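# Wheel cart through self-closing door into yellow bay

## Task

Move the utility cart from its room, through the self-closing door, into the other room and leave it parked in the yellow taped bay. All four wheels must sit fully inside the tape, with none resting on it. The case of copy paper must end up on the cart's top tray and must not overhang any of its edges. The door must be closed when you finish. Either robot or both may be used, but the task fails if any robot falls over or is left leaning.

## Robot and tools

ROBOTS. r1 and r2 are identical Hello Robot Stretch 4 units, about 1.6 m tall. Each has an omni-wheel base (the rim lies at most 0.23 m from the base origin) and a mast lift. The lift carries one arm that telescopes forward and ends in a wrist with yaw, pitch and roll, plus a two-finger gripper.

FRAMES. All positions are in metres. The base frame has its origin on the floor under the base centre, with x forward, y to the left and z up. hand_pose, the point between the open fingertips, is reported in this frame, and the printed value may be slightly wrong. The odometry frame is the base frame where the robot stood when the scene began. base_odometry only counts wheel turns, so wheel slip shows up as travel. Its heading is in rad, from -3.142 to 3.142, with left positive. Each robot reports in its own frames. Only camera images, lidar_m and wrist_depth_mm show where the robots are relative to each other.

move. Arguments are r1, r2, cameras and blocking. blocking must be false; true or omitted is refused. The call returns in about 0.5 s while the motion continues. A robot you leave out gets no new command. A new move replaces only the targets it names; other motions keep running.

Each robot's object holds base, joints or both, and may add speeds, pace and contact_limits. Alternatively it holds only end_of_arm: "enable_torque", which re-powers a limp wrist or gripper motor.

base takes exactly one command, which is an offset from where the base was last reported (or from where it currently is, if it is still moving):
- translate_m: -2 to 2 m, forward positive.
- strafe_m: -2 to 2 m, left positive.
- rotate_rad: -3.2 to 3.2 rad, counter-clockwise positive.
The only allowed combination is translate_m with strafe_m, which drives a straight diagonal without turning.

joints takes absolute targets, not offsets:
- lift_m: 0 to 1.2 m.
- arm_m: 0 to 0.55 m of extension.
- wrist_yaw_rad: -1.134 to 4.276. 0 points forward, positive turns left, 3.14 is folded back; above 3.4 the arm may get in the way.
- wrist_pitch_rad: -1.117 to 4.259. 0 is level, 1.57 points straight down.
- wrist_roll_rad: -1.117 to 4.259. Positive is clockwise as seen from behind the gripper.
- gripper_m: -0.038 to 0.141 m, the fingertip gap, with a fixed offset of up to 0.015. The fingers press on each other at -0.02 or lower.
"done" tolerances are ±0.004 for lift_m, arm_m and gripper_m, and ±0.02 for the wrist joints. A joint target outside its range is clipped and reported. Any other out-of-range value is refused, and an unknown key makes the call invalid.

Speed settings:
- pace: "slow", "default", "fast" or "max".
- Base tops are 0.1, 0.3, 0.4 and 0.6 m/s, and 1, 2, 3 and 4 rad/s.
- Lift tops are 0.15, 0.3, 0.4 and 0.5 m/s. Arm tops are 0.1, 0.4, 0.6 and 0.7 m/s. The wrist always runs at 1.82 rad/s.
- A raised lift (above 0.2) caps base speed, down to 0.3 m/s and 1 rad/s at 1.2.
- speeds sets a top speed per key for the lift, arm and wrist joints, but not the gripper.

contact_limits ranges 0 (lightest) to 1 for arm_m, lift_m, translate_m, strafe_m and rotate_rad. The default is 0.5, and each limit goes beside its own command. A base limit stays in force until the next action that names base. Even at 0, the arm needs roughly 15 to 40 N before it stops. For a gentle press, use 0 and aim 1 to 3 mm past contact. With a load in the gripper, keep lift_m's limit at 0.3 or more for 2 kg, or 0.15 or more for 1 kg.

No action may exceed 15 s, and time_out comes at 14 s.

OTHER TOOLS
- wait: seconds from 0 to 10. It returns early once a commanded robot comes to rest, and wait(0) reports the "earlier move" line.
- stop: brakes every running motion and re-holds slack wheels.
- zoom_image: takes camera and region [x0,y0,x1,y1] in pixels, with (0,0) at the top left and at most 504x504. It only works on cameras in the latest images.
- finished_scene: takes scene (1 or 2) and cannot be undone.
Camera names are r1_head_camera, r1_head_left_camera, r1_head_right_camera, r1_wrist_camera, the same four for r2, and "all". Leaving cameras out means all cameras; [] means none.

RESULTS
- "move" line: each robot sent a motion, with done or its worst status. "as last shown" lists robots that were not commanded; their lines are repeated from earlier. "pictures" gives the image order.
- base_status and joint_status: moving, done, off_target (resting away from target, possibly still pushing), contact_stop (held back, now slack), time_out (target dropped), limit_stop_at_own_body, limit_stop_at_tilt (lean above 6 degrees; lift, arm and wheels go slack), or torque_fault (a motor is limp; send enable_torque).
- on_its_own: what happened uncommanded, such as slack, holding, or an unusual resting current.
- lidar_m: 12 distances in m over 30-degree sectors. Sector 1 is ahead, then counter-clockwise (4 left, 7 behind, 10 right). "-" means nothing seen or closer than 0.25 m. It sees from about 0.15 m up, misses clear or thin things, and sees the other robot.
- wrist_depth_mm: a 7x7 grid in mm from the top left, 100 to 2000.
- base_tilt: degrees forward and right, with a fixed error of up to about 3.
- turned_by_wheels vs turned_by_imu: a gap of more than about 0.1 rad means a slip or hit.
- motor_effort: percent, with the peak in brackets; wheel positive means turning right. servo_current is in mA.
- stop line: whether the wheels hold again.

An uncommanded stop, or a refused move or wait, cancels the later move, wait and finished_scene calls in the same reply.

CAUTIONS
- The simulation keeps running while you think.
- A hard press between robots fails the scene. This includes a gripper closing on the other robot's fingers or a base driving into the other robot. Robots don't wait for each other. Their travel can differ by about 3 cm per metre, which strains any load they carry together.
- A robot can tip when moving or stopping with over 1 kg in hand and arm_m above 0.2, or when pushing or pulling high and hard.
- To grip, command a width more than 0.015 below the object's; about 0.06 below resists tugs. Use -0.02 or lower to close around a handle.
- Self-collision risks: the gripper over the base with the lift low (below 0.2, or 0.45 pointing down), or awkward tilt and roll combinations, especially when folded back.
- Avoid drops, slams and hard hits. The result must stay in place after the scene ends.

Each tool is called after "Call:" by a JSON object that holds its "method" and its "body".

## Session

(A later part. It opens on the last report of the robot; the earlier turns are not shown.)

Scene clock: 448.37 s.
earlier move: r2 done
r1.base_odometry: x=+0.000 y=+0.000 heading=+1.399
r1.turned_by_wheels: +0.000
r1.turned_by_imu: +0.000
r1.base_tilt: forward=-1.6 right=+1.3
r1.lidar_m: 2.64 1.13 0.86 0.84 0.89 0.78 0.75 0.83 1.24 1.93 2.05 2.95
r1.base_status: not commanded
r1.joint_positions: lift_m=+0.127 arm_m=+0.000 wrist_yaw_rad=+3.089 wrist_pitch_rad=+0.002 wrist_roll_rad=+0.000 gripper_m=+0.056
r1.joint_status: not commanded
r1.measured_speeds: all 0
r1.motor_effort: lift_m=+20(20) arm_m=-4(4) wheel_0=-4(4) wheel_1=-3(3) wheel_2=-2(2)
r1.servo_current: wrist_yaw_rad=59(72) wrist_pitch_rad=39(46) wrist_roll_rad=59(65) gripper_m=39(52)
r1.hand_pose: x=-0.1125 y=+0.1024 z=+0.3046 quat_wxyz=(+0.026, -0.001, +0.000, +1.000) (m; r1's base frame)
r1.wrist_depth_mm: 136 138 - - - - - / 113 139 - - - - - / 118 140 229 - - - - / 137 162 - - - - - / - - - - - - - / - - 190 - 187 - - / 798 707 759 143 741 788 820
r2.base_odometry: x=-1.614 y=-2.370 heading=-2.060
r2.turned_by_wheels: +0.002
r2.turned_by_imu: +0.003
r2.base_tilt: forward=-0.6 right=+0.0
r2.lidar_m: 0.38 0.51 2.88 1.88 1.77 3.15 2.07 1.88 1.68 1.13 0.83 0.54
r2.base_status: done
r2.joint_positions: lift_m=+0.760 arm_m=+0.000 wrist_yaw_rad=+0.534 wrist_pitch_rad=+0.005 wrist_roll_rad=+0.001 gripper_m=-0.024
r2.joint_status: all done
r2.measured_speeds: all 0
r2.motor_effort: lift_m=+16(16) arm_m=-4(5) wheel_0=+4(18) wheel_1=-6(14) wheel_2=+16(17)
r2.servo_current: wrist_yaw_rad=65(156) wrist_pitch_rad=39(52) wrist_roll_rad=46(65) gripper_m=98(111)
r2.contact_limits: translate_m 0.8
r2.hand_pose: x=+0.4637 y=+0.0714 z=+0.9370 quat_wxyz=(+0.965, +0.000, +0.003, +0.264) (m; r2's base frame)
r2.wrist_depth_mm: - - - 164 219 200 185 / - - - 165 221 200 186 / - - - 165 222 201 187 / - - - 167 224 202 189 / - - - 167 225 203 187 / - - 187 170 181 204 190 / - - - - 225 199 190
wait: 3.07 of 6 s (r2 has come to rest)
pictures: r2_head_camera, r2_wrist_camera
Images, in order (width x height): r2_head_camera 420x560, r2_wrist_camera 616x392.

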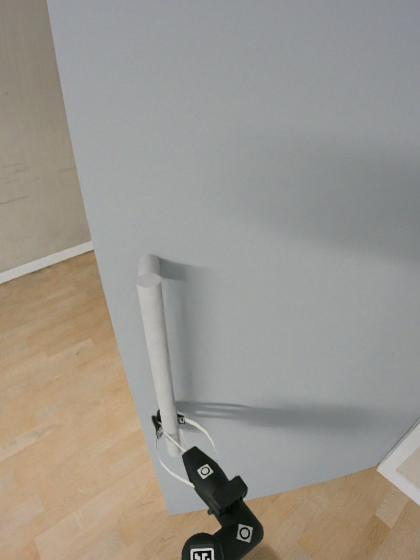

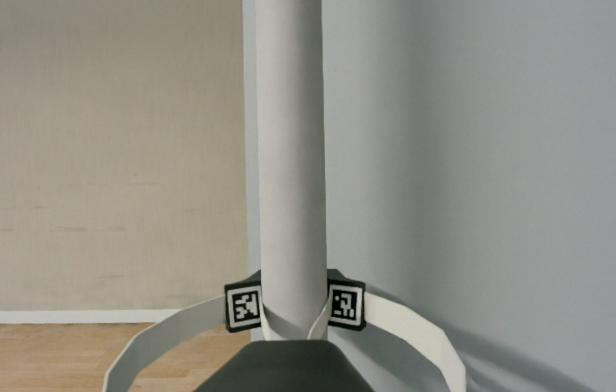

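Call:
{"method": "move", "body": {"blocking": false, "r2": {"base":{"translate_m":-0.1995,"strafe_m":-0.118},"joints":{"wrist_yaw_rad":0.6},"pace":"slow","speeds":{"wrist_yaw_rad":0.04},"contact_limits":{"translate_m":0.8}}, "cameras": []}}

Call:
{"method": "wait", "body": {"seconds": 6, "cameras": ["r2_wrist_camera","r2_head_camera"]}}

Call:
{"method": "move", "body": {"blocking": false, "r2": {"base":{"translate_m":-0.155,"strafe_m":-0.19},"joints":{"wrist_yaw_rad":0.75},"pace":"slow","speeds":{"wrist_yaw_rad":0.07},"contact_limits":{"translate_m":0.8}}, "cameras": []}}

Call:
{"method": "wait", "body": {"seconds": 6, "cameras": ["r2_wrist_camera","r2_head_camera","r2_head_left_camera"]}}

r2: "speeds": wrist_yaw_rad = 0.04 is out of range 0.05 to 1.82
Scene clock: 458.43 s.
r1.base_odometry: x=+0.000 y=+0.000 heading=+1.399
r1.turned_by_wheels: +0.000
r1.turned_by_imu: +0.000
r1.base_tilt: forward=-1.6 right=+1.3
r1.lidar_m: 2.67 1.13 0.86 0.83 0.88 0.78 0.77 0.84 1.22 1.93 2.06 2.93
r1.base_status: not commanded
r1.joint_positions: lift_m=+0.127 arm_m=+0.000 wrist_yaw_rad=+3.089 wrist_pitch_rad=+0.002 wrist_roll_rad=+0.000 gripper_m=+0.056
r1.joint_status: not commanded
r1.measured_speeds: all 0
r1.motor_effort: lift_m=+20(20) arm_m=-4(4) wheel_0=-3(4) wheel_1=-2(3) wheel_2=-2(2)
r1.servo_current: wrist_yaw_rad=52(72) wrist_pitch_rad=39(46) wrist_roll_rad=52(65) gripper_m=39(52)
r1.hand_pose: x=-0.1125 y=+0.1024 z=+0.3046 quat_wxyz=(+0.026, -0.001, +0.000, +1.000) (m; r1's base frame)
r1.wrist_depth_mm: 136 139 - - - - - / 113 139 - - - - - / 117 140 228 - - - - / 137 162 - - - - - / - - - - - - - / - - 190 - 188 - - / 788 707 759 143 750 778 809
r2.base_odometry: x=-1.614 y=-2.370 heading=-2.060
r2.turned_by_wheels: +0.000
r2.turned_by_imu: +0.000
r2.base_tilt: forward=-0.7 right=+0.0
r2.lidar_m: 0.40 0.49 2.90 1.88 1.77 3.14 2.07 1.89 1.74 1.11 0.79 0.54
r2.base_status: done
r2.joint_positions: lift_m=+0.760 arm_m=+0.000 wrist_yaw_rad=+0.534 wrist_pitch_rad=+0.005 wrist_roll_rad=+0.001 gripper_m=-0.024
r2.joint_status: all done
r2.measured_speeds: all 0
r2.motor_effort: lift_m=+16(16) arm_m=-4(5) wheel_0=+4(18) wheel_1=-6(14) wheel_2=+16(17)
r2.servo_current: wrist_yaw_rad=65(156) wrist_pitch_rad=52(52) wrist_roll_rad=59(65) gripper_m=98(111)
r2.contact_limits: translate_m 0.8
r2.hand_pose: x=+0.4637 y=+0.0714 z=+0.9370 quat_wxyz=(+0.965, +0.000, +0.003, +0.264) (m; r2's base frame)
r2.wrist_depth_mm: - - - 164 219 200 185 / - - - 165 220 199 186 / - - - 166 221 201 187 / - - - 167 223 202 189 / - - - 167 225 204 187 / - - 187 170 182 205 190 / - - - - 224 198 190
pictures: none

not run: a call was refused earlier in this reply.

not run: a call was refused earlier in this reply.

not run: a call was refused earlier in this reply.

Call:
{"method": "move", "body": {"blocking": false, "r2": {"base":{"translate_m":-0.1995,"strafe_m":-0.118},"joints":{"wrist_yaw_rad":0.6},"pace":"slow","speeds":{"wrist_yaw_rad":0.05},"contact_limits":{"translate_m":0.8}}, "cameras": []}}

Call:
{"method": "wait", "body": {"seconds": 6, "cameras": ["r2_wrist_camera","r2_head_camera"]}}

Call:
{"method": "move", "body": {"blocking": false, "r2": {"base":{"translate_m":-0.155,"strafe_m":-0.19},"joints":{"wrist_yaw_rad":0.75},"pace":"slow","speeds":{"wrist_yaw_rad":0.07},"contact_limits":{"translate_m":0.8}}, "cameras": []}}

Call:
{"method": "wait", "body": {"seconds": 6, "cameras": ["r2_wrist_camera","r2_head_camera","r2_head_left_camera"]}}

Scene clock: 465.23 s.
move: r2 moving
r1.base_odometry: x=+0.000 y=+0.000 heading=+1.399
r1.turned_by_wheels: +0.000
r1.turned_by_imu: +0.000
r1.base_tilt: forward=-1.6 right=+1.3
r1.lidar_m: 2.68 1.15 0.86 0.83 0.91 0.80 0.76 0.80 1.22 1.93 2.07 2.97
r1.base_status: not commanded
r1.joint_positions: lift_m=+0.127 arm_m=+0.000 wrist_yaw_rad=+3.089 wrist_pitch_rad=+0.002 wrist_roll_rad=+0.000 gripper_m=+0.056
r1.joint_status: not commanded
r1.measured_speeds: all 0
r1.motor_effort: lift_m=+20(20) arm_m=-4(4) wheel_0=-3(4) wheel_1=-2(2) wheel_2=-2(2)
r1.servo_current: wrist_yaw_rad=52(65) wrist_pitch_rad=46(52) wrist_roll_rad=65(65) gripper_m=46(52)
r1.hand_pose: x=-0.1125 y=+0.1024 z=+0.3046 quat_wxyz=(+0.026, -0.001, +0.000, +1.000) (m; r1's base frame)
r1.wrist_depth_mm: 136 139 - - - - - / 113 139 - - - - - / 118 140 229 - - - - / 137 161 - - - - - / - - - - - - - / - - 190 - 188 - - / 798 699 750 143 741 778 820
r2.base_odometry: x=-1.615 y=-2.355 heading=-2.059
r2.turned_by_wheels: +0.001
r2.turned_by_imu: +0.002
r2.base_tilt: forward=-0.7 right=+0.0
r2.lidar_m: 0.38 0.50 2.91 1.86 1.77 3.12 2.06 1.88 1.69 1.14 0.82 0.51
r2.base_status: translate_m moving; strafe_m moving
r2.joint_positions: lift_m=+0.760 arm_m=+0.000 wrist_yaw_rad=+0.554 wrist_pitch_rad=+0.005 wrist_roll_rad=+0.001 gripper_m=-0.024
r2.joint_status: wrist_yaw_rad moving
r2.measured_speeds: translate_m=-0.048 strafe_m=-0.028 rotate_rad=+0.002 lift_m=+0.000 arm_m=+0.000 wrist_yaw_rad=+0.051 wrist_pitch_rad=+0.000 wrist_roll_rad=+0.000
r2.motor_effort: lift_m=+16(16) arm_m=-4(4) wheel_0=+6(8) wheel_1=-9(10) wheel_2=+20(20)
r2.servo_current: wrist_yaw_rad=52(85) wrist_pitch_rad=46(46) wrist_roll_rad=52(59) gripper_m=98(111)
r2.contact_limits: translate_m 0.8
r2.hand_pose: x=+0.4622 y=+0.0774 z=+0.9370 quat_wxyz=(+0.962, +0.000, +0.003, +0.273) (m; r2's base frame)
r2.wrist_depth_mm: - - - 164 220 200 185 / - - - 164 220 200 186 / - - - 165 222 202 187 / - - - 167 224 202 187 / - - - 167 225 203 187 / - - 187 170 182 205 190 / - - - - 224 196 190
pictures: none
No camera images: "cameras" was empty.

Scene clock: 468.23 s.
earlier move: r2 off_target
r1.base_odometry: x=+0.000 y=+0.000 heading=+1.399
r1.turned_by_wheels: +0.000
r1.turned_by_imu: +0.000
r1.base_tilt: forward=-1.6 right=+1.3
r1.lidar_m: 2.69 1.12 0.88 0.85 0.92 0.81 0.76 0.83 1.23 1.94 2.06 2.96
r1.base_status: not commanded
r1.joint_positions: lift_m=+0.127 arm_m=+0.000 wrist_yaw_rad=+3.089 wrist_pitch_rad=+0.002 wrist_roll_rad=+0.000 gripper_m=+0.056
r1.joint_status: not commanded
r1.measured_speeds: all 0
r1.motor_effort: lift_m=+20(20) arm_m=-4(4) wheel_0=-4(4) wheel_1=-2(3) wheel_2=-1(2)
r1.servo_current: wrist_yaw_rad=59(72) wrist_pitch_rad=39(52) wrist_roll_rad=46(65) gripper_m=39(52)
r1.hand_pose: x=-0.1125 y=+0.1024 z=+0.3046 quat_wxyz=(+0.026, -0.001, +0.000, +1.000) (m; r1's base frame)
r1.wrist_depth_mm: 136 138 - - - - - / 113 139 - - - - - / 118 139 229 - - - - / 137 162 - - - - - / - - - - - - - / - - 190 - 187 - - / 798 707 759 143 750 768 831
r2.base_odometry: x=-1.625 y=-2.138 heading=-2.057
r2.turned_by_wheels: +0.001
r2.turned_by_imu: +0.046
r2.base_tilt: forward=-0.7 right=+0.0
r2.lidar_m: 0.40 0.41 3.14 1.84 1.83 2.66 1.79 1.67 1.66 1.15 1.03 0.59
r2.base_status: done
r2.joint_positions: lift_m=+0.760 arm_m=+0.000 wrist_yaw_rad=+0.624 wrist_pitch_rad=+0.005 wrist_roll_rad=+0.001 gripper_m=-0.024
r2.joint_status: wrist_yaw_rad off_target (ended at +0.622, target +0.600)
r2.measured_speeds: all 0
r2.on_its_own: wrist_yaw_rad is at rest, and its servo_current (143 mA) is outside its rest range (0 to 104 mA)
r2.motor_effort: lift_m=+16(16) arm_m=-4(5) wheel_0=+18(23) wheel_1=+1(11) wheel_2=+15(26)
r2.servo_current: wrist_yaw_rad=143(156) wrist_pitch_rad=39(52) wrist_roll_rad=46(59) gripper_m=104(111)
r2.contact_limits: translate_m 0.8
r2.hand_pose: x=+0.4561 y=+0.0974 z=+0.9371 quat_wxyz=(+0.952, +0.000, +0.002, +0.307) (m; r2's base frame)
r2.wrist_depth_mm: - - - 229 217 201 188 / - - - 166 219 202 190 / - - - 232 221 204 190 / - - - 174 223 204 191 / - - - 174 224 205 193 / - - 183 168 217 206 195 / - - - - 224 204 195
wait: 3.00 of 6 s (r2 has come to rest)
pictures: r2_head_camera, r2_wrist_camera
Images, in order (width x height): r2_head_camera 420x560, r2_wrist_camera 616x392.

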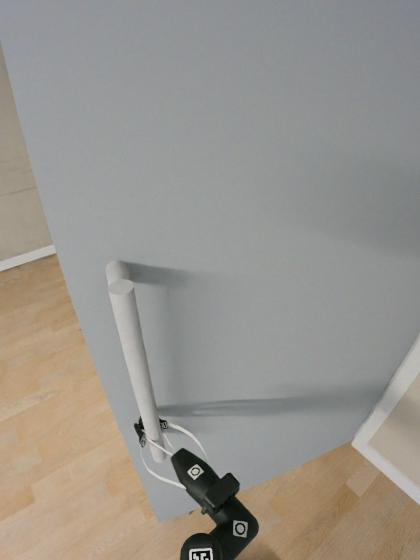

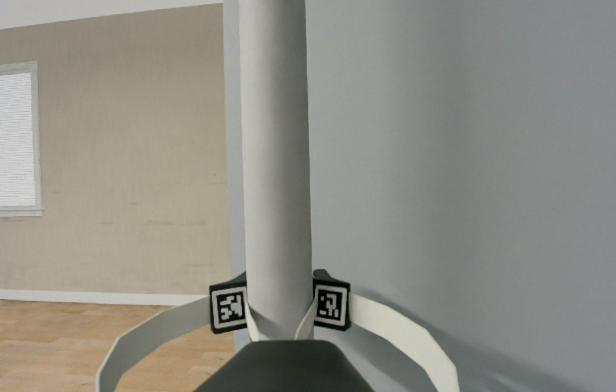

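Scene clock: 468.73 s.
move: r2 moving
r1: as last shown
r1.base_tilt: forward=-1.6 right=+1.2
r1.lidar_m: 2.64 1.14 0.86 0.82 0.90 0.78 0.78 0.83 1.24 1.93 2.07 3.00
r1.motor_effort: lift_m=+20(20) arm_m=-4(4) wheel_0=-3(4) wheel_1=-2(2) wheel_2=-1(2)
r1.servo_current: wrist_yaw_rad=46(72) wrist_pitch_rad=39(46) wrist_roll_rad=59(59) gripper_m=52(52)
r1.wrist_depth_mm: 136 139 - - - - - / 113 139 - - - - - / 117 140 228 - - - - / 137 162 - - - - - / - - - - - - - / - - 191 - 187 - - / 788 707 750 143 750 768 809
r2.base_odometry: x=-1.630 y=-2.127 heading=-2.054
r2.turned_by_wheels: +0.003
r2.turned_by_imu: +0.006
r2.base_tilt: forward=-0.6 right=+0.0
r2.lidar_m: 0.41 0.38 3.16 1.84 1.84 2.60 1.77 1.66 1.62 1.14 1.04 0.56
r2.base_status: translate_m moving; strafe_m moving
r2.joint_positions: lift_m=+0.760 arm_m=+0.000 wrist_yaw_rad=+0.649 wrist_pitch_rad=+0.005 wrist_roll_rad=+0.001 gripper_m=-0.024
r2.joint_status: wrist_yaw_rad moving
r2.measured_speeds: translate_m=-0.030 strafe_m=-0.041 rotate_rad=+0.005 lift_m=+0.000 arm_m=+0.000 wrist_yaw_rad=+0.078 wrist_pitch_rad=+0.000 wrist_roll_rad=+0.000
r2.motor_effort: lift_m=+16(16) arm_m=-4(4) wheel_0=+20(25) wheel_1=-6(8) wheel_2=+20(20)
r2.servo_current: wrist_yaw_rad=104(137) wrist_pitch_rad=46(52) wrist_roll_rad=52(52) gripper_m=98(104)
r2.contact_limits: translate_m 0.8
r2.hand_pose: x=+0.4535 y=+0.1047 z=+0.9371 quat_wxyz=(+0.948, +0.000, +0.002, +0.319) (m; r2's base frame)
r2.wrist_depth_mm: - - - 173 218 199 186 / - - - 165 220 200 188 / - - - 172 220 202 189 / - - - 172 222 204 191 / - - - 172 224 205 - / - - 182 172 216 206 193 / - - - - 224 201 193
pictures: none
No camera images: "cameras" was empty.

Scene clock: 472.57 s.
earlier move: r2 off_target
r1.base_odometry: x=+0.000 y=+0.000 heading=+1.399
r1.turned_by_wheels: +0.000
r1.turned_by_imu: +0.000
r1.base_tilt: forward=-1.6 right=+1.2
r1.lidar_m: 2.68 1.15 0.88 0.83 0.90 0.78 0.77 0.83 1.23 1.93 2.03 3.00
r1.base_status: not commanded
r1.joint_positions: lift_m=+0.127 arm_m=+0.000 wrist_yaw_rad=+3.089 wrist_pitch_rad=+0.002 wrist_roll_rad=+0.000 gripper_m=+0.056
r1.joint_status: not commanded
r1.measured_speeds: all 0
r1.motor_effort: lift_m=+20(20) arm_m=-4(4) wheel_0=-3(4) wheel_1=-2(3) wheel_2=-2(2)
r1.servo_current: wrist_yaw_rad=72(72) wrist_pitch_rad=52(52) wrist_roll_rad=52(72) gripper_m=39(52)
r1.hand_pose: x=-0.1125 y=+0.1024 z=+0.3046 quat_wxyz=(+0.026, -0.001, +0.000, +1.000) (m; r1's base frame)
r1.wrist_depth_mm: 136 138 - - - - - / 113 139 - - - - - / 118 140 229 - - - - / 137 161 - - - - - / - - - - - - - / - - 189 - 187 - - / 788 707 759 143 741 778 809
r2.base_odometry: x=-1.721 y=-1.913 heading=-2.055
r2.turned_by_wheels: -0.001
r2.turned_by_imu: +0.292
r2.base_tilt: forward=-0.7 right=+0.0
r2.lidar_m: 0.43 0.40 3.65 1.95 3.34 1.85 1.56 1.55 1.11 0.92 0.79 0.51
r2.base_status: done
r2.joint_positions: lift_m=+0.760 arm_m=+0.000 wrist_yaw_rad=+0.773 wrist_pitch_rad=+0.004 wrist_roll_rad=+0.001 gripper_m=-0.024
r2.joint_status: wrist_yaw_rad off_target (ended at +0.773, target +0.750)
r2.measured_speeds: all 0
r2.on_its_own: wrist_yaw_rad is at rest, and its servo_current (137 mA) is outside its rest range (0 to 104 mA)
r2.motor_effort: lift_m=+16(16) arm_m=+4(4) wheel_0=+16(32) wheel_1=+1(8) wheel_2=+11(24)
r2.servo_current: wrist_yaw_rad=137(150) wrist_pitch_rad=46(52) wrist_roll_rad=59(59) gripper_m=98(104)
r2.contact_limits: translate_m 0.8
r2.hand_pose: x=+0.4384 y=+0.1387 z=+0.9371 quat_wxyz=(+0.926, +0.000, +0.002, +0.377) (m; r2's base frame)
r2.wrist_depth_mm: - - - 165 208 176 - / - - - 164 209 178 - / - - - 169 216 183 160 / - - - 170 213 178 162 / - - - 167 214 181 - / - - 186 170 201 182 164 / 1863 - - - 211 180 -
wait: 3.83 of 6 s (r2 has come to rest)
pictures: r2_head_camera, r2_head_left_camera, r2_wrist_camera
Images, in order (width x height): r2_head_camera 420x560, r2_head_left_camera 420x672, r2_wrist_camera 616x392.

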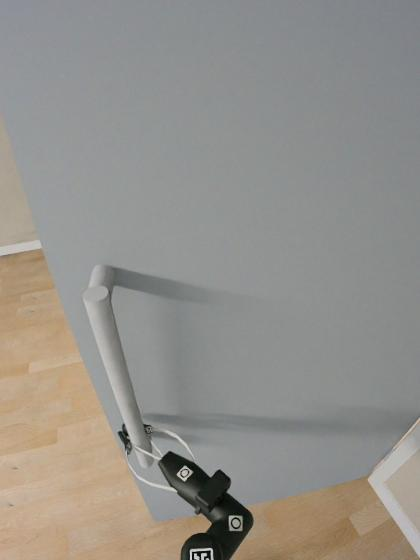

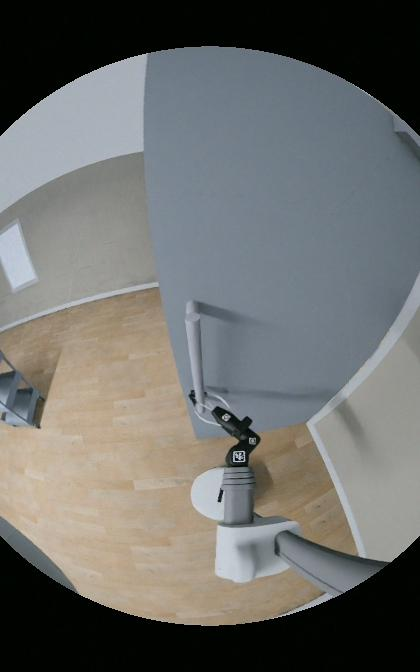

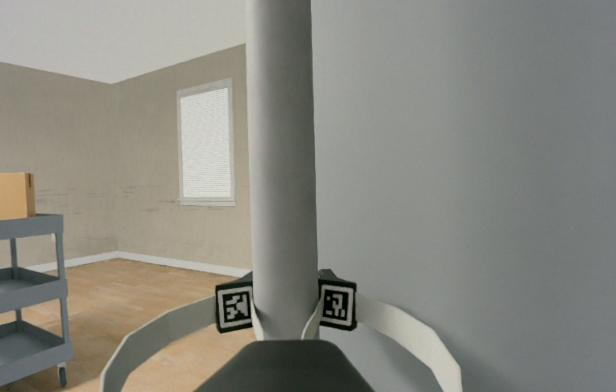

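Call:
{"method": "move", "body": {"blocking": false, "r2": {"base":{"translate_m":-0.17,"strafe_m":0.0},"joints":{"wrist_yaw_rad":0.55},"pace":"slow","speeds":{"wrist_yaw_rad":0.13},"contact_limits":{"translate_m":0.8}}, "cameras": []}}

Call:
{"method": "wait", "body": {"seconds": 6, "cameras": ["r2_wrist_camera","r2_head_camera","r2_head_left_camera","r1_head_camera","r1_head_left_camera"]}}

Scene clock: 483.23 s.
move: r2 moving
r1: as last shown
r1.base_tilt: forward=-1.6 right=+1.3
r1.lidar_m: 2.67 1.12 0.84 0.84 0.90 0.80 0.77 0.85 1.23 1.92 2.04 3.00
r1.motor_effort: lift_m=+20(20) arm_m=-4(4) wheel_0=-4(4) wheel_1=-2(2) wheel_2=-2(2)
r1.servo_current: wrist_yaw_rad=39(65) wrist_pitch_rad=39(46) wrist_roll_rad=52(59) gripper_m=39(39)
r1.wrist_depth_mm: 136 139 - - - - - / 113 139 - - - - - / 117 140 229 - - - - / 137 162 - - - - - / - - - - - - - / - - 190 - 187 - - / 788 707 759 143 741 788 798
r2.base_odometry: x=-1.715 y=-1.902 heading=-2.053
r2.turned_by_wheels: +0.002
r2.turned_by_imu: +0.004
r2.base_tilt: forward=-0.7 right=+0.0
r2.lidar_m: 0.44 0.39 3.67 1.96 3.32 1.87 1.55 1.55 1.09 0.92 0.80 0.50
r2.base_status: translate_m moving; strafe_m moving
r2.joint_positions: lift_m=+0.760 arm_m=+0.000 wrist_yaw_rad=+0.750 wrist_pitch_rad=+0.004 wrist_roll_rad=+0.001 gripper_m=-0.024
r2.joint_status: wrist_yaw_rad moving
r2.measured_speeds: translate_m=-0.049 strafe_m=+0.000 rotate_rad=+0.002 lift_m=+0.000 arm_m=+0.000 wrist_yaw_rad=-0.098 wrist_pitch_rad=+0.000 wrist_roll_rad=+0.000
r2.motor_effort: lift_m=+16(16) arm_m=+1(4) wheel_0=+10(14) wheel_1=-7(9) wheel_2=+22(22)
r2.servo_current: wrist_yaw_rad=631(631) wrist_pitch_rad=39(46) wrist_roll_rad=52(52) gripper_m=91(104)
r2.contact_limits: translate_m 0.8
r2.hand_pose: x=+0.4415 y=+0.1326 z=+0.9371 quat_wxyz=(+0.931, +0.000, +0.002, +0.366) (m; r2's base frame)
r2.wrist_depth_mm: - - - 164 209 179 - / - - - 165 211 180 - / - - - 171 216 184 163 / - - - 170 213 179 164 / - - - 171 215 183 165 / - - 186 171 202 184 166 / 1863 - - - 213 177 -
pictures: none
No camera images: "cameras" was empty.

Scene clock: 485.70 s.
earlier move: r2 off_target
r1.base_odometry: x=+0.000 y=+0.000 heading=+1.399
r1.turned_by_wheels: +0.000
r1.turned_by_imu: +0.000
r1.base_tilt: forward=-1.6 right=+1.3
r1.lidar_m: 2.70 1.14 0.86 0.83 0.90 0.79 0.77 0.85 1.20 1.94 2.05 2.96
r1.base_status: not commanded
r1.joint_positions: lift_m=+0.127 arm_m=+0.000 wrist_yaw_rad=+3.089 wrist_pitch_rad=+0.002 wrist_roll_rad=+0.000 gripper_m=+0.056
r1.joint_status: not commanded
r1.measured_speeds: all 0
r1.motor_effort: lift_m=+20(20) arm_m=-4(4) wheel_0=-3(4) wheel_1=-2(3) wheel_2=-2(2)
r1.servo_current: wrist_yaw_rad=39(72) wrist_pitch_rad=39(52) wrist_roll_rad=52(65) gripper_m=33(46)
r1.hand_pose: x=-0.1125 y=+0.1024 z=+0.3046 quat_wxyz=(+0.026, -0.001, +0.000, +1.000) (m; r1's base frame)
r1.wrist_depth_mm: 136 139 - - - - - / 113 140 - - - - - / 117 140 229 - - - - / 137 162 - - - - - / - - - - - - - / - - 190 - 187 - - / 809 715 759 143 750 788 831
r2.base_odometry: x=-1.642 y=-1.763 heading=-2.054
r2.turned_by_wheels: -0.001
r2.turned_by_imu: +0.044
r2.base_tilt: forward=-0.7 right=+0.0
r2.lidar_m: 0.41 0.45 2.09 2.00 2.78 1.66 1.40 1.40 1.14 0.97 0.92 0.53
r2.base_status: done
r2.joint_positions: lift_m=+0.760 arm_m=+0.000 wrist_yaw_rad=+0.586 wrist_pitch_rad=+0.004 wrist_roll_rad=+0.001 gripper_m=-0.024
r2.joint_status: wrist_yaw_rad off_target (ended at +0.587, target +0.550)
r2.measured_speeds: all 0
r2.on_its_own: wrist_yaw_rad is at rest, and its servo_current (267 mA) is outside its rest range (0 to 104 mA)
r2.motor_effort: lift_m=+16(16) arm_m=-2(4) wheel_0=+6(15) wheel_1=-4(9) wheel_2=+14(28)
r2.servo_current: wrist_yaw_rad=267(741) wrist_pitch_rad=46(52) wrist_roll_rad=39(65) gripper_m=104(104)
r2.contact_limits: translate_m 0.8
r2.hand_pose: x=+0.4595 y=+0.0867 z=+0.9371 quat_wxyz=(+0.957, +0.000, +0.002, +0.289) (m; r2's base frame)
r2.wrist_depth_mm: - - - 165 219 200 186 / - - - 163 220 201 189 / - - - 167 222 202 190 / - - - 168 223 204 191 / - - - 168 224 205 - / - - 186 168 217 206 193 / - 1863 1808 - 225 201 193
wait: 2.47 of 6 s (r2 has come to rest)
pictures: r1_head_camera, r1_head_left_camera, r2_head_camera, r2_head_left_camera, r2_wrist_camera
Images, in order (width x height): r1_head_camera 420x560, r1_head_left_camera 420x672, r2_head_camera 420x560, r2_head_left_camera 420x672, r2_wrist_camera 616x392.

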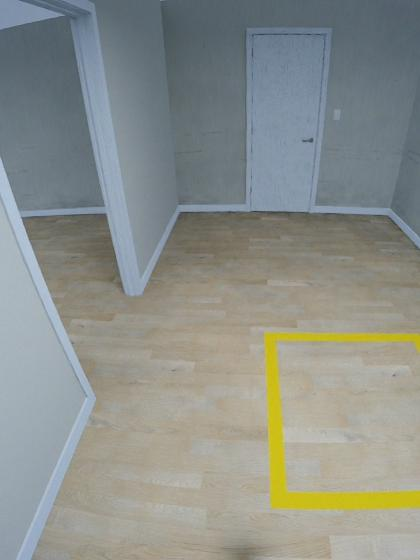

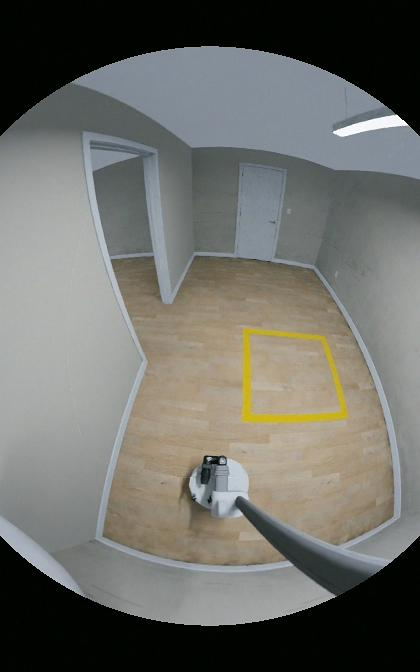

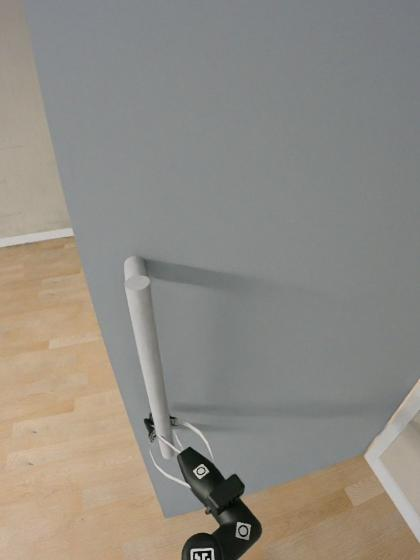

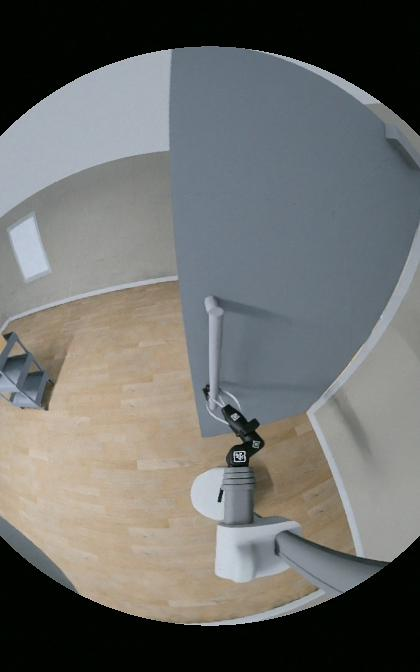

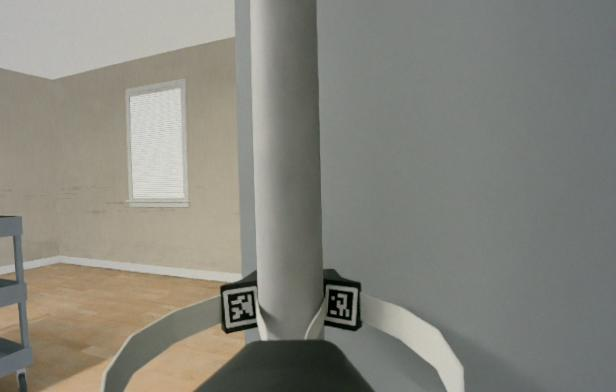

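Call:
{"method": "move", "body": {"blocking": false, "r1": {"base":{"rotate_rad":-0.14}}, "cameras": []}}

Call:
{"method": "wait", "body": {"seconds": 2, "cameras": []}}

Call:
{"method": "move", "body": {"blocking": false, "r1": {"base":{"translate_m":1.36}}, "cameras": []}}

Call:
{"method": "wait", "body": {"seconds": 8, "cameras": ["r1_head_camera","r1_head_left_camera","r1_head_right_camera","r2_head_left_camera"]}}

Scene clock: 526.73 s.
move: r1 moving
r1.base_odometry: x=+0.000 y=+0.000 heading=+1.260
r1.turned_by_wheels: -0.139
r1.turned_by_imu: -0.140
r1.base_tilt: forward=-1.6 right=+1.3
r1.lidar_m: 3.90 1.32 0.90 0.82 0.86 0.84 0.77 0.79 1.06 1.92 1.97 2.55
r1.base_status: rotate_rad moving
r1.joint_positions: lift_m=+0.127 arm_m=+0.000 wrist_yaw_rad=+3.089 wrist_pitch_rad=+0.002 wrist_roll_rad=+0.000 gripper_m=+0.056
r1.joint_status: not commanded
r1.measured_speeds: translate_m=+0.000 strafe_m=+0.001 rotate_rad=-0.090 lift_m=+0.000 arm_m=+0.000 wrist_yaw_rad=+0.000 wrist_pitch_rad=+0.000 wrist_roll_rad=+0.000
r1.motor_effort: lift_m=+20(20) arm_m=-4(4) wheel_0=+6(8) wheel_1=+0(7) wheel_2=+2(6)
r1.servo_current: wrist_yaw_rad=52(72) wrist_pitch_rad=39(52) wrist_roll_rad=52(59) gripper_m=39(46)
r1.hand_pose: x=-0.1125 y=+0.1024 z=+0.3046 quat_wxyz=(+0.026, -0.001, +0.000, +1.000) (m; r1's base frame)
r1.wrist_depth_mm: 136 138 - - - - - / 113 139 - - - - - / 118 140 229 - - - - / 137 162 - - - - - / - - - - - - - / - - 189 - 188 - - / 778 715 750 154 798 778 768
r2.base_odometry: x=-1.642 y=-1.763 heading=-2.054
r2.turned_by_wheels: +0.000
r2.turned_by_imu: +0.000
r2.base_tilt: forward=-0.7 right=+0.0
r2.lidar_m: 0.39 0.47 2.08 2.02 2.78 1.65 1.40 1.42 1.15 0.96 0.90 0.53
r2.base_status: not commanded
r2.joint_positions: lift_m=+0.760 arm_m=+0.000 wrist_yaw_rad=+0.586 wrist_pitch_rad=+0.004 wrist_roll_rad=+0.001 gripper_m=-0.024
r2.joint_status: not commanded
r2.measured_speeds: all 0
r2.motor_effort: lift_m=+16(16) arm_m=-3(3) wheel_0=+6(6) wheel_1=-4(4) wheel_2=+14(14)
r2.servo_current: wrist_yaw_rad=267(286) wrist_pitch_rad=39(46) wrist_roll_rad=52(52) gripper_m=104(104)
r2.contact_limits: translate_m 0.8
r2.hand_pose: x=+0.4595 y=+0.0867 z=+0.9371 quat_wxyz=(+0.957, +0.000, +0.002, +0.289) (m; r2's base frame)
r2.wrist_depth_mm: - - - 166 220 200 187 / - - - 163 221 201 188 / - - - 167 222 202 189 / - - - 167 224 204 190 / - - - 167 226 205 - / - - 186 168 217 206 192 / - 1863 1863 - 225 201 194
pictures: none
No camera images: "cameras" was empty.

Scene clock: 527.07 s.
earlier move: r1 done
r1.base_odometry: x=+0.000 y=+0.000 heading=+1.260
r1.turned_by_wheels: -0.001
r1.turned_by_imu: -0.001
r1.base_tilt: forward=-1.6 right=+1.3
r1.lidar_m: 3.91 1.31 0.89 0.84 0.87 0.84 0.76 0.80 1.07 1.91 1.98 2.62
r1.base_status: done
r1.joint_positions: lift_m=+0.127 arm_m=+0.000 wrist_yaw_rad=+3.089 wrist_pitch_rad=+0.002 wrist_roll_rad=+0.000 gripper_m=+0.056
r1.joint_status: not commanded
r1.measured_speeds: all 0
r1.motor_effort: lift_m=+20(20) arm_m=-4(4) wheel_0=+2(8) wheel_1=+0(7) wheel_2=+0(6)
r1.servo_current: wrist_yaw_rad=52(72) wrist_pitch_rad=46(52) wrist_roll_rad=52(59) gripper_m=46(46)
r1.hand_pose: x=-0.1125 y=+0.1024 z=+0.3046 quat_wxyz=(+0.026, -0.001, +0.000, +1.000) (m; r1's base frame)
r1.wrist_depth_mm: 136 138 - - - - - / 113 139 - - - - - / 117 140 229 - - - - / 137 161 - - - - - / - - - - - - - / - - 191 - 187 - - / 788 715 750 153 798 778 768
r2.base_odometry: x=-1.642 y=-1.763 heading=-2.054
r2.turned_by_wheels: +0.000
r2.turned_by_imu: +0.000
r2.base_tilt: forward=-0.7 right=+0.0
r2.lidar_m: 0.41 0.49 2.10 2.01 2.81 1.65 1.42 1.40 1.13 0.96 0.94 0.54
r2.base_status: not commanded
r2.joint_positions: lift_m=+0.760 arm_m=+0.000 wrist_yaw_rad=+0.586 wrist_pitch_rad=+0.004 wrist_roll_rad=+0.001 gripper_m=-0.024
r2.joint_status: not commanded
r2.measured_speeds: all 0
r2.on_its_own: wrist_yaw_rad is at rest, and its servo_current (280 mA) is outside its rest range (0 to 104 mA)
r2.motor_effort: lift_m=+16(16) arm_m=-3(4) wheel_0=+6(6) wheel_1=-4(4) wheel_2=+14(14)
r2.servo_current: wrist_yaw_rad=280(286) wrist_pitch_rad=46(46) wrist_roll_rad=52(52) gripper_m=98(104)
r2.contact_limits: translate_m 0.8
r2.hand_pose: x=+0.4595 y=+0.0867 z=+0.9371 quat_wxyz=(+0.957, +0.000, +0.002, +0.289) (m; r2's base frame)
r2.wrist_depth_mm: - - - 166 219 201 186 / - - - 164 221 200 188 / - - - 167 221 202 190 / - - - 167 223 204 190 / - - - 167 225 205 - / - - 186 168 216 206 192 / - 1921 1863 - 226 202 193
wait: 0.33 of 2 s (r1 has come to rest)
pictures: none
No camera images: "cameras" was empty.

Scene clock: 527.57 s.
move: r1 moving
r1.base_odometry: x=+0.009 y=+0.030 heading=+1.260
r1.turned_by_wheels: +0.000
r1.turned_by_imu: +0.000
r1.base_tilt: forward=-1.6 right=+1.3
r1.lidar_m: 3.87 1.31 0.91 0.83 0.84 0.88 0.80 0.82 1.11 1.91 1.96 2.60
r1.base_status: translate_m moving
r1.joint_positions: lift_m=+0.127 arm_m=+0.000 wrist_yaw_rad=+3.089 wrist_pitch_rad=+0.002 wrist_roll_rad=+0.000 gripper_m=+0.056
r1.joint_status: not commanded
r1.measured_speeds: translate_m=+0.122 strafe_m=+0.000 rotate_rad=-0.001 lift_m=+0.000 arm_m=+0.000 wrist_yaw_rad=+0.000 wrist_pitch_rad=+0.000 wrist_roll_rad=+0.000
r1.motor_effort: lift_m=+20(20) arm_m=-4(4) wheel_0=+8(8) wheel_1=+6(10) wheel_2=-9(9)
r1.servo_current: wrist_yaw_rad=39(65) wrist_pitch_rad=39(46) wrist_roll_rad=52(59) gripper_m=46(46)
r1.hand_pose: x=-0.1125 y=+0.1024 z=+0.3046 quat_wxyz=(+0.026, -0.001, +0.000, +1.000) (m; r1's base frame)
r1.wrist_depth_mm: 136 138 - - - - - / 113 139 - - - - - / 114 140 225 - - - - / 137 163 - - - - - / - - - - - - - / - - 190 - 187 - - / 798 707 750 809 788 768 768
r2.base_odometry: x=-1.642 y=-1.763 heading=-2.054
r2.turned_by_wheels: +0.000
r2.turned_by_imu: +0.000
r2.base_tilt: forward=-0.6 right=+0.0
r2.lidar_m: 0.41 0.49 2.10 2.03 2.78 1.64 1.39 1.40 1.13 0.96 0.91 0.55
r2.base_status: not commanded
r2.joint_positions: lift_m=+0.760 arm_m=+0.000 wrist_yaw_rad=+0.586 wrist_pitch_rad=+0.004 wrist_roll_rad=+0.001 gripper_m=-0.024
r2.joint_status: not commanded
r2.measured_speeds: all 0
r2.motor_effort: lift_m=+16(16) arm_m=-3(3) wheel_0=+6(7) wheel_1=-4(4) wheel_2=+14(15)
r2.servo_current: wrist_yaw_rad=273(280) wrist_pitch_rad=46(46) wrist_roll_rad=39(59) gripper_m=98(111)
r2.contact_limits: translate_m 0.8
r2.hand_pose: x=+0.4595 y=+0.0867 z=+0.9371 quat_wxyz=(+0.957, +0.000, +0.002, +0.289) (m; r2's base frame)
r2.wrist_depth_mm: - - - 166 219 200 187 / - - - 163 221 201 189 / - - - 167 221 202 189 / - - - 167 224 204 191 / - - - 168 225 206 - / - - 186 168 216 206 192 / - 1863 1863 - 225 202 193
pictures: none
No camera images: "cameras" was empty.

Scene clock: 533.10 s.
earlier move: r1 done
r1.base_odometry: x=+0.416 y=+1.295 heading=+1.260
r1.turned_by_wheels: +0.000
r1.turned_by_imu: +0.000
r1.base_tilt: forward=-1.6 right=+1.3
r1.lidar_m: 2.54 1.44 1.19 1.18 0.97 1.25 2.13 2.21 1.98 1.82 1.87 2.45
r1.base_status: done
r1.joint_positions: lift_m=+0.127 arm_m=+0.000 wrist_yaw_rad=+3.089 wrist_pitch_rad=+0.002 wrist_roll_rad=+0.000 gripper_m=+0.056
r1.joint_status: not commanded
r1.measured_speeds: all 0
r1.motor_effort: lift_m=+20(20) arm_m=-4(4) wheel_0=+3(8) wheel_1=+1(10) wheel_2=+0(10)
r1.servo_current: wrist_yaw_rad=59(72) wrist_pitch_rad=46(52) wrist_roll_rad=39(72) gripper_m=39(52)
r1.hand_pose: x=-0.1125 y=+0.1024 z=+0.3046 quat_wxyz=(+0.026, -0.001, +0.000, +1.000) (m; r1's base frame)
r1.wrist_depth_mm: 136 139 - - - - - / 113 139 - - - - - / 117 140 274 - - - - / 137 161 - - - - - / 1921 - - - - - - / 1182 1182 193 1205 187 1160 1025 / 854 163 750 798 798 778 809
r2.base_odometry: x=-1.642 y=-1.763 heading=-2.054
r2.turned_by_wheels: +0.000
r2.turned_by_imu: +0.001
r2.base_tilt: forward=-0.6 right=+0.1
r2.lidar_m: 0.40 0.46 2.08 2.00 2.76 1.62 1.39 1.41 1.12 0.96 0.92 0.56
r2.base_status: not commanded
r2.joint_positions: lift_m=+0.760 arm_m=+0.000 wrist_yaw_rad=+0.586 wrist_pitch_rad=+0.004 wrist_roll_rad=+0.001 gripper_m=-0.024
r2.joint_status: not commanded
r2.measured_speeds: all 0
r2.on_its_own: wrist_yaw_rad is at rest, and its servo_current (273 mA) is outside its rest range (0 to 104 mA)
r2.motor_effort: lift_m=+16(16) arm_m=-3(4) wheel_0=+6(7) wheel_1=-3(4) wheel_2=+14(15)
r2.servo_current: wrist_yaw_rad=273(286) wrist_pitch_rad=39(52) wrist_roll_rad=59(59) gripper_m=104(111)
r2.contact_limits: translate_m 0.8
r2.hand_pose: x=+0.4595 y=+0.0867 z=+0.9371 quat_wxyz=(+0.957, +0.000, +0.002, +0.289) (m; r2's base frame)
r2.wrist_depth_mm: - - - 166 218 200 186 / - - - 163 221 200 189 / - - - 167 222 203 189 / - - - 167 224 203 191 / - - - 168 224 205 - / - - 186 168 217 206 193 / - 1921 1863 - 226 202 193
wait: 5.53 of 8 s (r1 has come to rest)
pictures: r1_head_camera, r1_head_left_camera, r1_head_right_camera, r2_head_left_camera
Images, in order (width x height): r1_head_camera 420x560, r1_head_left_camera 420x672, r1_head_right_camera 420x672, r2_head_left_camera 420x672.

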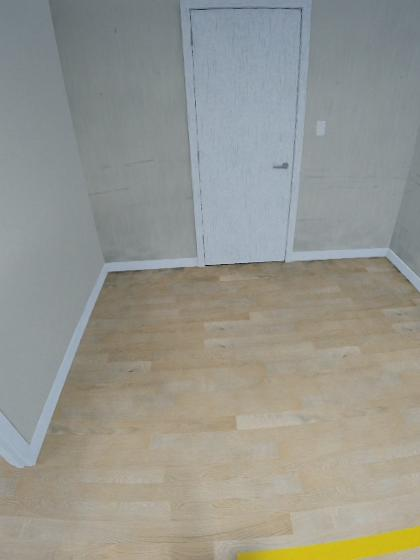

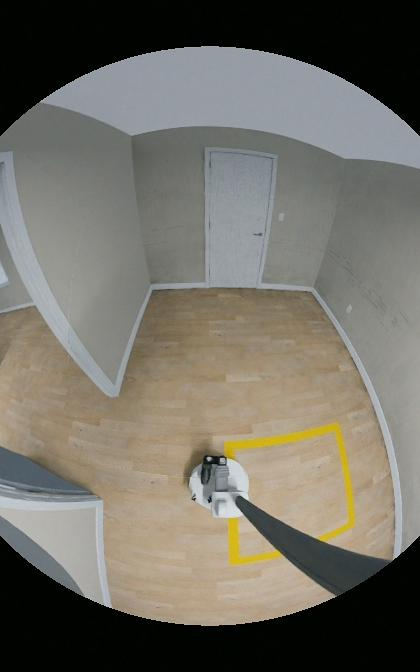

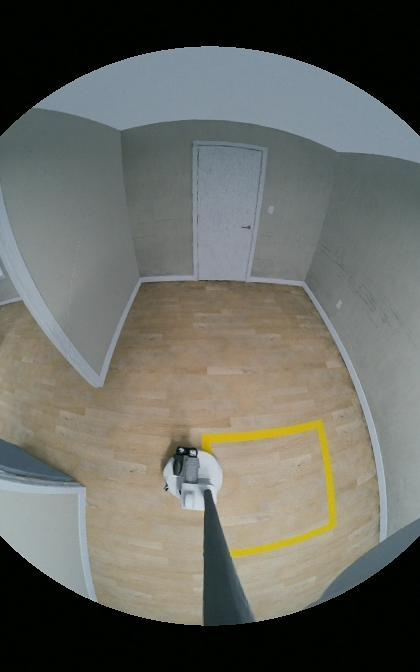

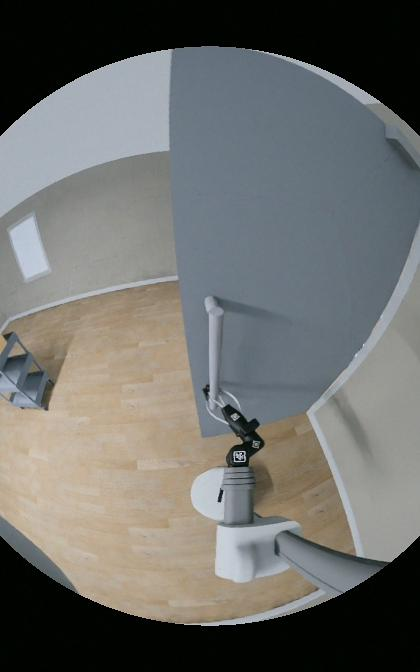

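Call:
{"method": "move", "body": {"blocking": false, "r1": {"base":{"translate_m":0.17}}, "cameras": []}}

Call:
{"method": "wait", "body": {"seconds": 2, "cameras": []}}

Call:
{"method": "move", "body": {"blocking": false, "r1": {"base":{"strafe_m":1.0},"contact_limits":{"strafe_m":0.1}}, "cameras": []}}

Call:
{"method": "wait", "body": {"seconds": 6, "cameras": ["r1_head_camera","r1_head_left_camera","r1_head_right_camera"]}}

Scene clock: 550.33 s.
move: r1 moving
r1.base_odometry: x=+0.425 y=+1.325 heading=+1.260
r1.turned_by_wheels: +0.000
r1.turned_by_imu: +0.000
r1.base_tilt: forward=-1.6 right=+1.3
r1.lidar_m: 2.52 1.47 1.18 1.36 1.00 1.27 2.14 2.25 1.96 1.83 1.89 2.48
r1.base_status: translate_m moving
r1.joint_positions: lift_m=+0.127 arm_m=+0.000 wrist_yaw_rad=+3.089 wrist_pitch_rad=+0.002 wrist_roll_rad=+0.000 gripper_m=+0.056
r1.joint_status: not commanded
r1.measured_speeds: translate_m=+0.122 strafe_m=+0.000 rotate_rad=-0.002 lift_m=+0.000 arm_m=+0.000 wrist_yaw_rad=+0.000 wrist_pitch_rad=+0.000 wrist_roll_rad=+0.000
r1.motor_effort: lift_m=+20(20) arm_m=-4(4) wheel_0=+8(8) wheel_1=+4(7) wheel_2=-8(9)
r1.servo_current: wrist_yaw_rad=52(65) wrist_pitch_rad=46(46) wrist_roll_rad=59(59) gripper_m=39(46)
r1.hand_pose: x=-0.1125 y=+0.1024 z=+0.3046 quat_wxyz=(+0.026, -0.001, +0.000, +1.000) (m; r1's base frame)
r1.wrist_depth_mm: 136 139 - - - - - / 113 139 - - - - - / 117 139 273 - - - - / 137 162 - - - - - / 1863 - - - - - - / 1160 1205 194 1182 187 1160 1042 / 798 164 759 798 798 768 809
r2.base_odometry: x=-1.642 y=-1.763 heading=-2.054
r2.turned_by_wheels: +0.000
r2.turned_by_imu: +0.000
r2.base_tilt: forward=-0.7 right=+0.0
r2.lidar_m: 0.38 0.49 2.13 2.00 2.78 1.61 1.39 1.41 1.11 0.97 0.91 0.55
r2.base_status: not commanded
r2.joint_positions: lift_m=+0.760 arm_m=+0.000 wrist_yaw_rad=+0.586 wrist_pitch_rad=+0.004 wrist_roll_rad=+0.001 gripper_m=-0.024
r2.joint_status: not commanded
r2.measured_speeds: all 0
r2.motor_effort: lift_m=+16(16) arm_m=-3(4) wheel_0=+6(6) wheel_1=-3(4) wheel_2=+14(14)
r2.servo_current: wrist_yaw_rad=273(280) wrist_pitch_rad=39(46) wrist_roll_rad=46(59) gripper_m=98(111)
r2.contact_limits: translate_m 0.8
r2.hand_pose: x=+0.4595 y=+0.0867 z=+0.9371 quat_wxyz=(+0.957, +0.000, +0.002, +0.289) (m; r2's base frame)
r2.wrist_depth_mm: - - - 165 219 200 186 / - - - 163 220 201 188 / - - - 167 222 203 190 / - - - 167 223 204 191 / - - - 167 225 206 - / - - 186 168 216 206 193 / - 1863 1863 - 225 202 193
pictures: none
No camera images: "cameras" was empty.

Scene clock: 551.77 s.
earlier move: r1 done
r1.base_odometry: x=+0.468 y=+1.457 heading=+1.260
r1.turned_by_wheels: +0.000
r1.turned_by_imu: +0.000
r1.base_tilt: forward=-1.6 right=+1.3
r1.lidar_m: 2.40 1.48 1.10 1.98 1.05 1.28 2.30 2.35 1.98 1.83 1.86 2.45
r1.base_status: done
r1.joint_positions: lift_m=+0.127 arm_m=+0.000 wrist_yaw_rad=+3.089 wrist_pitch_rad=+0.002 wrist_roll_rad=+0.000 gripper_m=+0.056
r1.joint_status: not commanded
r1.measured_speeds: all 0
r1.motor_effort: lift_m=+20(20) arm_m=-4(4) wheel_0=+2(8) wheel_1=+2(8) wheel_2=-1(10)
r1.servo_current: wrist_yaw_rad=46(65) wrist_pitch_rad=39(52) wrist_roll_rad=52(59) gripper_m=33(46)
r1.hand_pose: x=-0.1125 y=+0.1024 z=+0.3046 quat_wxyz=(+0.026, -0.001, +0.000, +1.000) (m; r1's base frame)
r1.wrist_depth_mm: 136 138 - - - - - / 113 139 - - - - - / 118 139 273 - - - - / 137 162 - - - - - / 1983 - - - - - - / 1205 1205 194 1205 187 1138 1042 / 842 750 750 798 788 778 809
r2.base_odometry: x=-1.642 y=-1.763 heading=-2.054
r2.turned_by_wheels: +0.000
r2.turned_by_imu: +0.000
r2.base_tilt: forward=-0.6 right=+0.1
r2.lidar_m: 0.40 0.48 2.11 2.02 2.75 1.65 1.40 1.40 1.11 0.96 0.92 0.56
r2.base_status: not commanded
r2.joint_positions: lift_m=+0.760 arm_m=+0.000 wrist_yaw_rad=+0.586 wrist_pitch_rad=+0.004 wrist_roll_rad=+0.001 gripper_m=-0.024
r2.joint_status: not commanded
r2.measured_speeds: all 0
r2.on_its_own: wrist_yaw_rad is at rest, and its servo_current (260 mA) is outside its rest range (0 to 104 mA)
r2.motor_effort: lift_m=+16(16) arm_m=-4(4) wheel_0=+6(6) wheel_1=-4(4) wheel_2=+14(14)
r2.servo_current: wrist_yaw_rad=260(280) wrist_pitch_rad=46(52) wrist_roll_rad=46(59) gripper_m=98(111)
r2.contact_limits: translate_m 0.8
r2.hand_pose: x=+0.4595 y=+0.0867 z=+0.9371 quat_wxyz=(+0.957, +0.000, +0.002, +0.289) (m; r2's base frame)
r2.wrist_depth_mm: - - - 166 220 200 186 / - - - 163 220 201 189 / - - - 167 223 203 190 / - - - 167 224 204 191 / - - - 167 225 205 - / - - 186 168 216 206 192 / - 1863 1921 - 224 201 193
wait: 1.43 of 2 s (r1 has come to rest)
pictures: none
No camera images: "cameras" was empty.

Scene clock: 552.27 s.
move: r1 moving
r1.base_odometry: x=+0.433 y=+1.468 heading=+1.260
r1.turned_by_wheels: +0.000
r1.turned_by_imu: +0.000
r1.base_tilt: forward=-1.6 right=+1.3
r1.lidar_m: 2.41 1.43 1.06 1.98 1.01 1.24 2.30 2.37 2.00 1.86 1.89 2.49
r1.base_status: strafe_m moving
r1.joint_positions: lift_m=+0.127 arm_m=+0.000 wrist_yaw_rad=+3.089 wrist_pitch_rad=+0.002 wrist_roll_rad=+0.000 gripper_m=+0.056
r1.joint_status: not commanded
r1.measured_speeds: translate_m=+0.000 strafe_m=+0.140 rotate_rad=-0.002 lift_m=+0.000 arm_m=+0.000 wrist_yaw_rad=+0.000 wrist_pitch_rad=+0.000 wrist_roll_rad=+0.000
r1.motor_effort: lift_m=+20(20) arm_m=-4(4) wheel_0=-8(11) wheel_1=+8(12) wheel_2=-1(1)
r1.servo_current: wrist_yaw_rad=52(59) wrist_pitch_rad=39(46) wrist_roll_rad=39(65) gripper_m=39(46)
r1.contact_limits: strafe_m 0.1
r1.hand_pose: x=-0.1125 y=+0.1024 z=+0.3046 quat_wxyz=(+0.026, -0.001, +0.000, +1.000) (m; r1's base frame)
r1.wrist_depth_mm: 136 139 - - - - - / 113 139 - - - - - / 117 140 270 - - - - / 137 163 - - - - - / 1983 - - - - - - / 1182 1182 193 1205 187 1160 960 / 842 741 750 798 788 768 820
r2.base_odometry: x=-1.642 y=-1.763 heading=-2.054
r2.turned_by_wheels: +0.000
r2.turned_by_imu: +0.000
r2.base_tilt: forward=-0.7 right=+0.1
r2.lidar_m: 0.40 0.47 2.07 1.99 2.81 1.65 1.40 1.39 1.12 0.95 0.95 0.53
r2.base_status: not commanded
r2.joint_positions: lift_m=+0.760 arm_m=+0.000 wrist_yaw_rad=+0.586 wrist_pitch_rad=+0.004 wrist_roll_rad=+0.001 gripper_m=-0.024
r2.joint_status: not commanded
r2.measured_speeds: all 0
r2.motor_effort: lift_m=+16(16) arm_m=-3(4) wheel_0=+6(6) wheel_1=-3(4) wheel_2=+14(14)
r2.servo_current: wrist_yaw_rad=273(280) wrist_pitch_rad=39(46) wrist_roll_rad=39(52) gripper_m=98(104)
r2.contact_limits: translate_m 0.8
r2.hand_pose: x=+0.4595 y=+0.0867 z=+0.9371 quat_wxyz=(+0.957, +0.000, +0.002, +0.289) (m; r2's base frame)
r2.wrist_depth_mm: - - - 166 219 200 186 / - - - 163 220 201 188 / - - - 167 222 202 190 / - - - 167 224 203 191 / - - - 167 225 206 - / - - 186 168 216 206 192 / - 1921 1921 - 225 201 194
pictures: none
No camera images: "cameras" was empty.

Scene clock: 556.43 s.
earlier move: r1 done
r1.base_odometry: x=-0.484 y=+1.762 heading=+1.260
r1.turned_by_wheels: +0.000
r1.turned_by_imu: +0.006
r1.base_tilt: forward=-1.6 right=+1.3
r1.lidar_m: 0.47 0.52 3.16 2.86 0.65 0.46 0.46 2.46 3.00 2.82 2.90 2.51
r1.base_status: done
r1.joint_positions: lift_m=+0.127 arm_m=+0.000 wrist_yaw_rad=+3.089 wrist_pitch_rad=+0.002 wrist_roll_rad=+0.000 gripper_m=+0.056
r1.joint_status: not commanded
r1.measured_speeds: all 0
r1.motor_effort: lift_m=+20(20) arm_m=-4(4) wheel_0=-2(12) wheel_1=+1(12) wheel_2=+0(2)
r1.servo_current: wrist_yaw_rad=65(65) wrist_pitch_rad=39(52) wrist_roll_rad=39(72) gripper_m=46(46)
r1.contact_limits: strafe_m 0.1
r1.hand_pose: x=-0.1125 y=+0.1024 z=+0.3046 quat_wxyz=(+0.026, -0.001, +0.000, +1.000) (m; r1's base frame)
r1.wrist_depth_mm: 136 138 615 - - - - / 113 139 603 - - - - / 117 139 603 - - - - / 137 162 603 - - - - / 1983 - 615 - - - - / 1205 1205 194 - 187 - - / 842 750 615 137 - - -
r2.base_odometry: x=-1.642 y=-1.763 heading=-2.054
r2.turned_by_wheels: +0.000
r2.turned_by_imu: +0.001
r2.base_tilt: forward=-0.7 right=+0.0
r2.lidar_m: 0.40 0.47 2.09 2.01 2.78 1.64 1.40 1.40 1.12 0.96 0.95 0.54
r2.base_status: not commanded
r2.joint_positions: lift_m=+0.760 arm_m=+0.000 wrist_yaw_rad=+0.586 wrist_pitch_rad=+0.004 wrist_roll_rad=+0.001 gripper_m=-0.024
r2.joint_status: not commanded
r2.measured_speeds: all 0
r2.on_its_own: wrist_yaw_rad is at rest, and its servo_current (260 mA) is outside its rest range (0 to 104 mA)
r2.motor_effort: lift_m=+16(16) arm_m=-3(4) wheel_0=+6(7) wheel_1=-4(4) wheel_2=+14(14)
r2.servo_current: wrist_yaw_rad=260(286) wrist_pitch_rad=46(52) wrist_roll_rad=39(65) gripper_m=91(104)
r2.contact_limits: translate_m 0.8
r2.hand_pose: x=+0.4595 y=+0.0867 z=+0.9371 quat_wxyz=(+0.957, +0.000, +0.002, +0.289) (m; r2's base frame)
r2.wrist_depth_mm: - - - 166 218 200 187 / - - - 164 221 201 188 / - - - 167 221 202 190 / - - - 167 224 203 191 / - - - 168 224 204 - / - - 186 168 217 206 193 / - 1921 1921 - 224 202 193
wait: 4.17 of 6 s (r1 has come to rest)
pictures: r1_head_camera, r1_head_left_camera, r1_head_right_camera
Images, in order (width x height): r1_head_camera 420x560, r1_head_left_camera 420x672, r1_head_right_camera 420x672.

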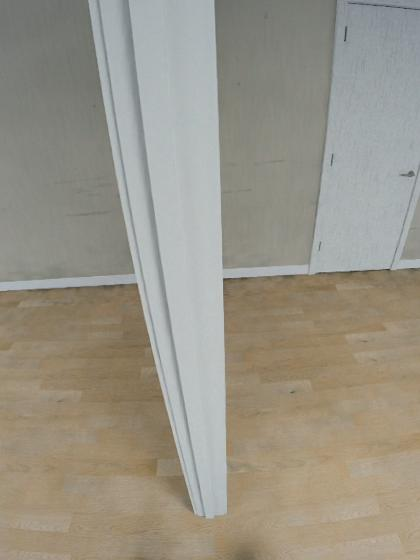

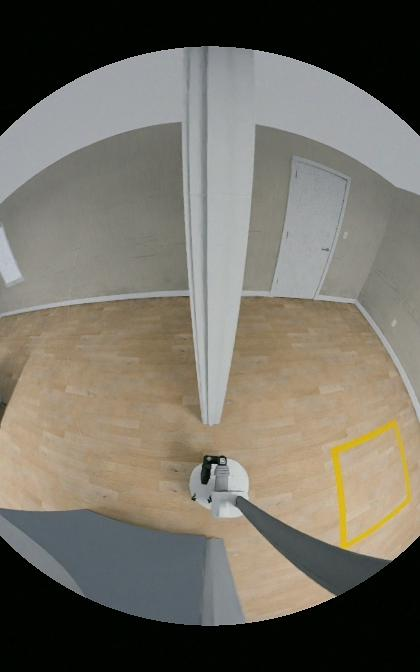

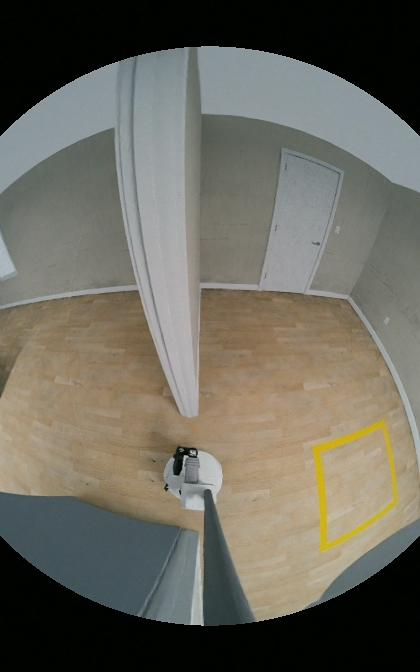

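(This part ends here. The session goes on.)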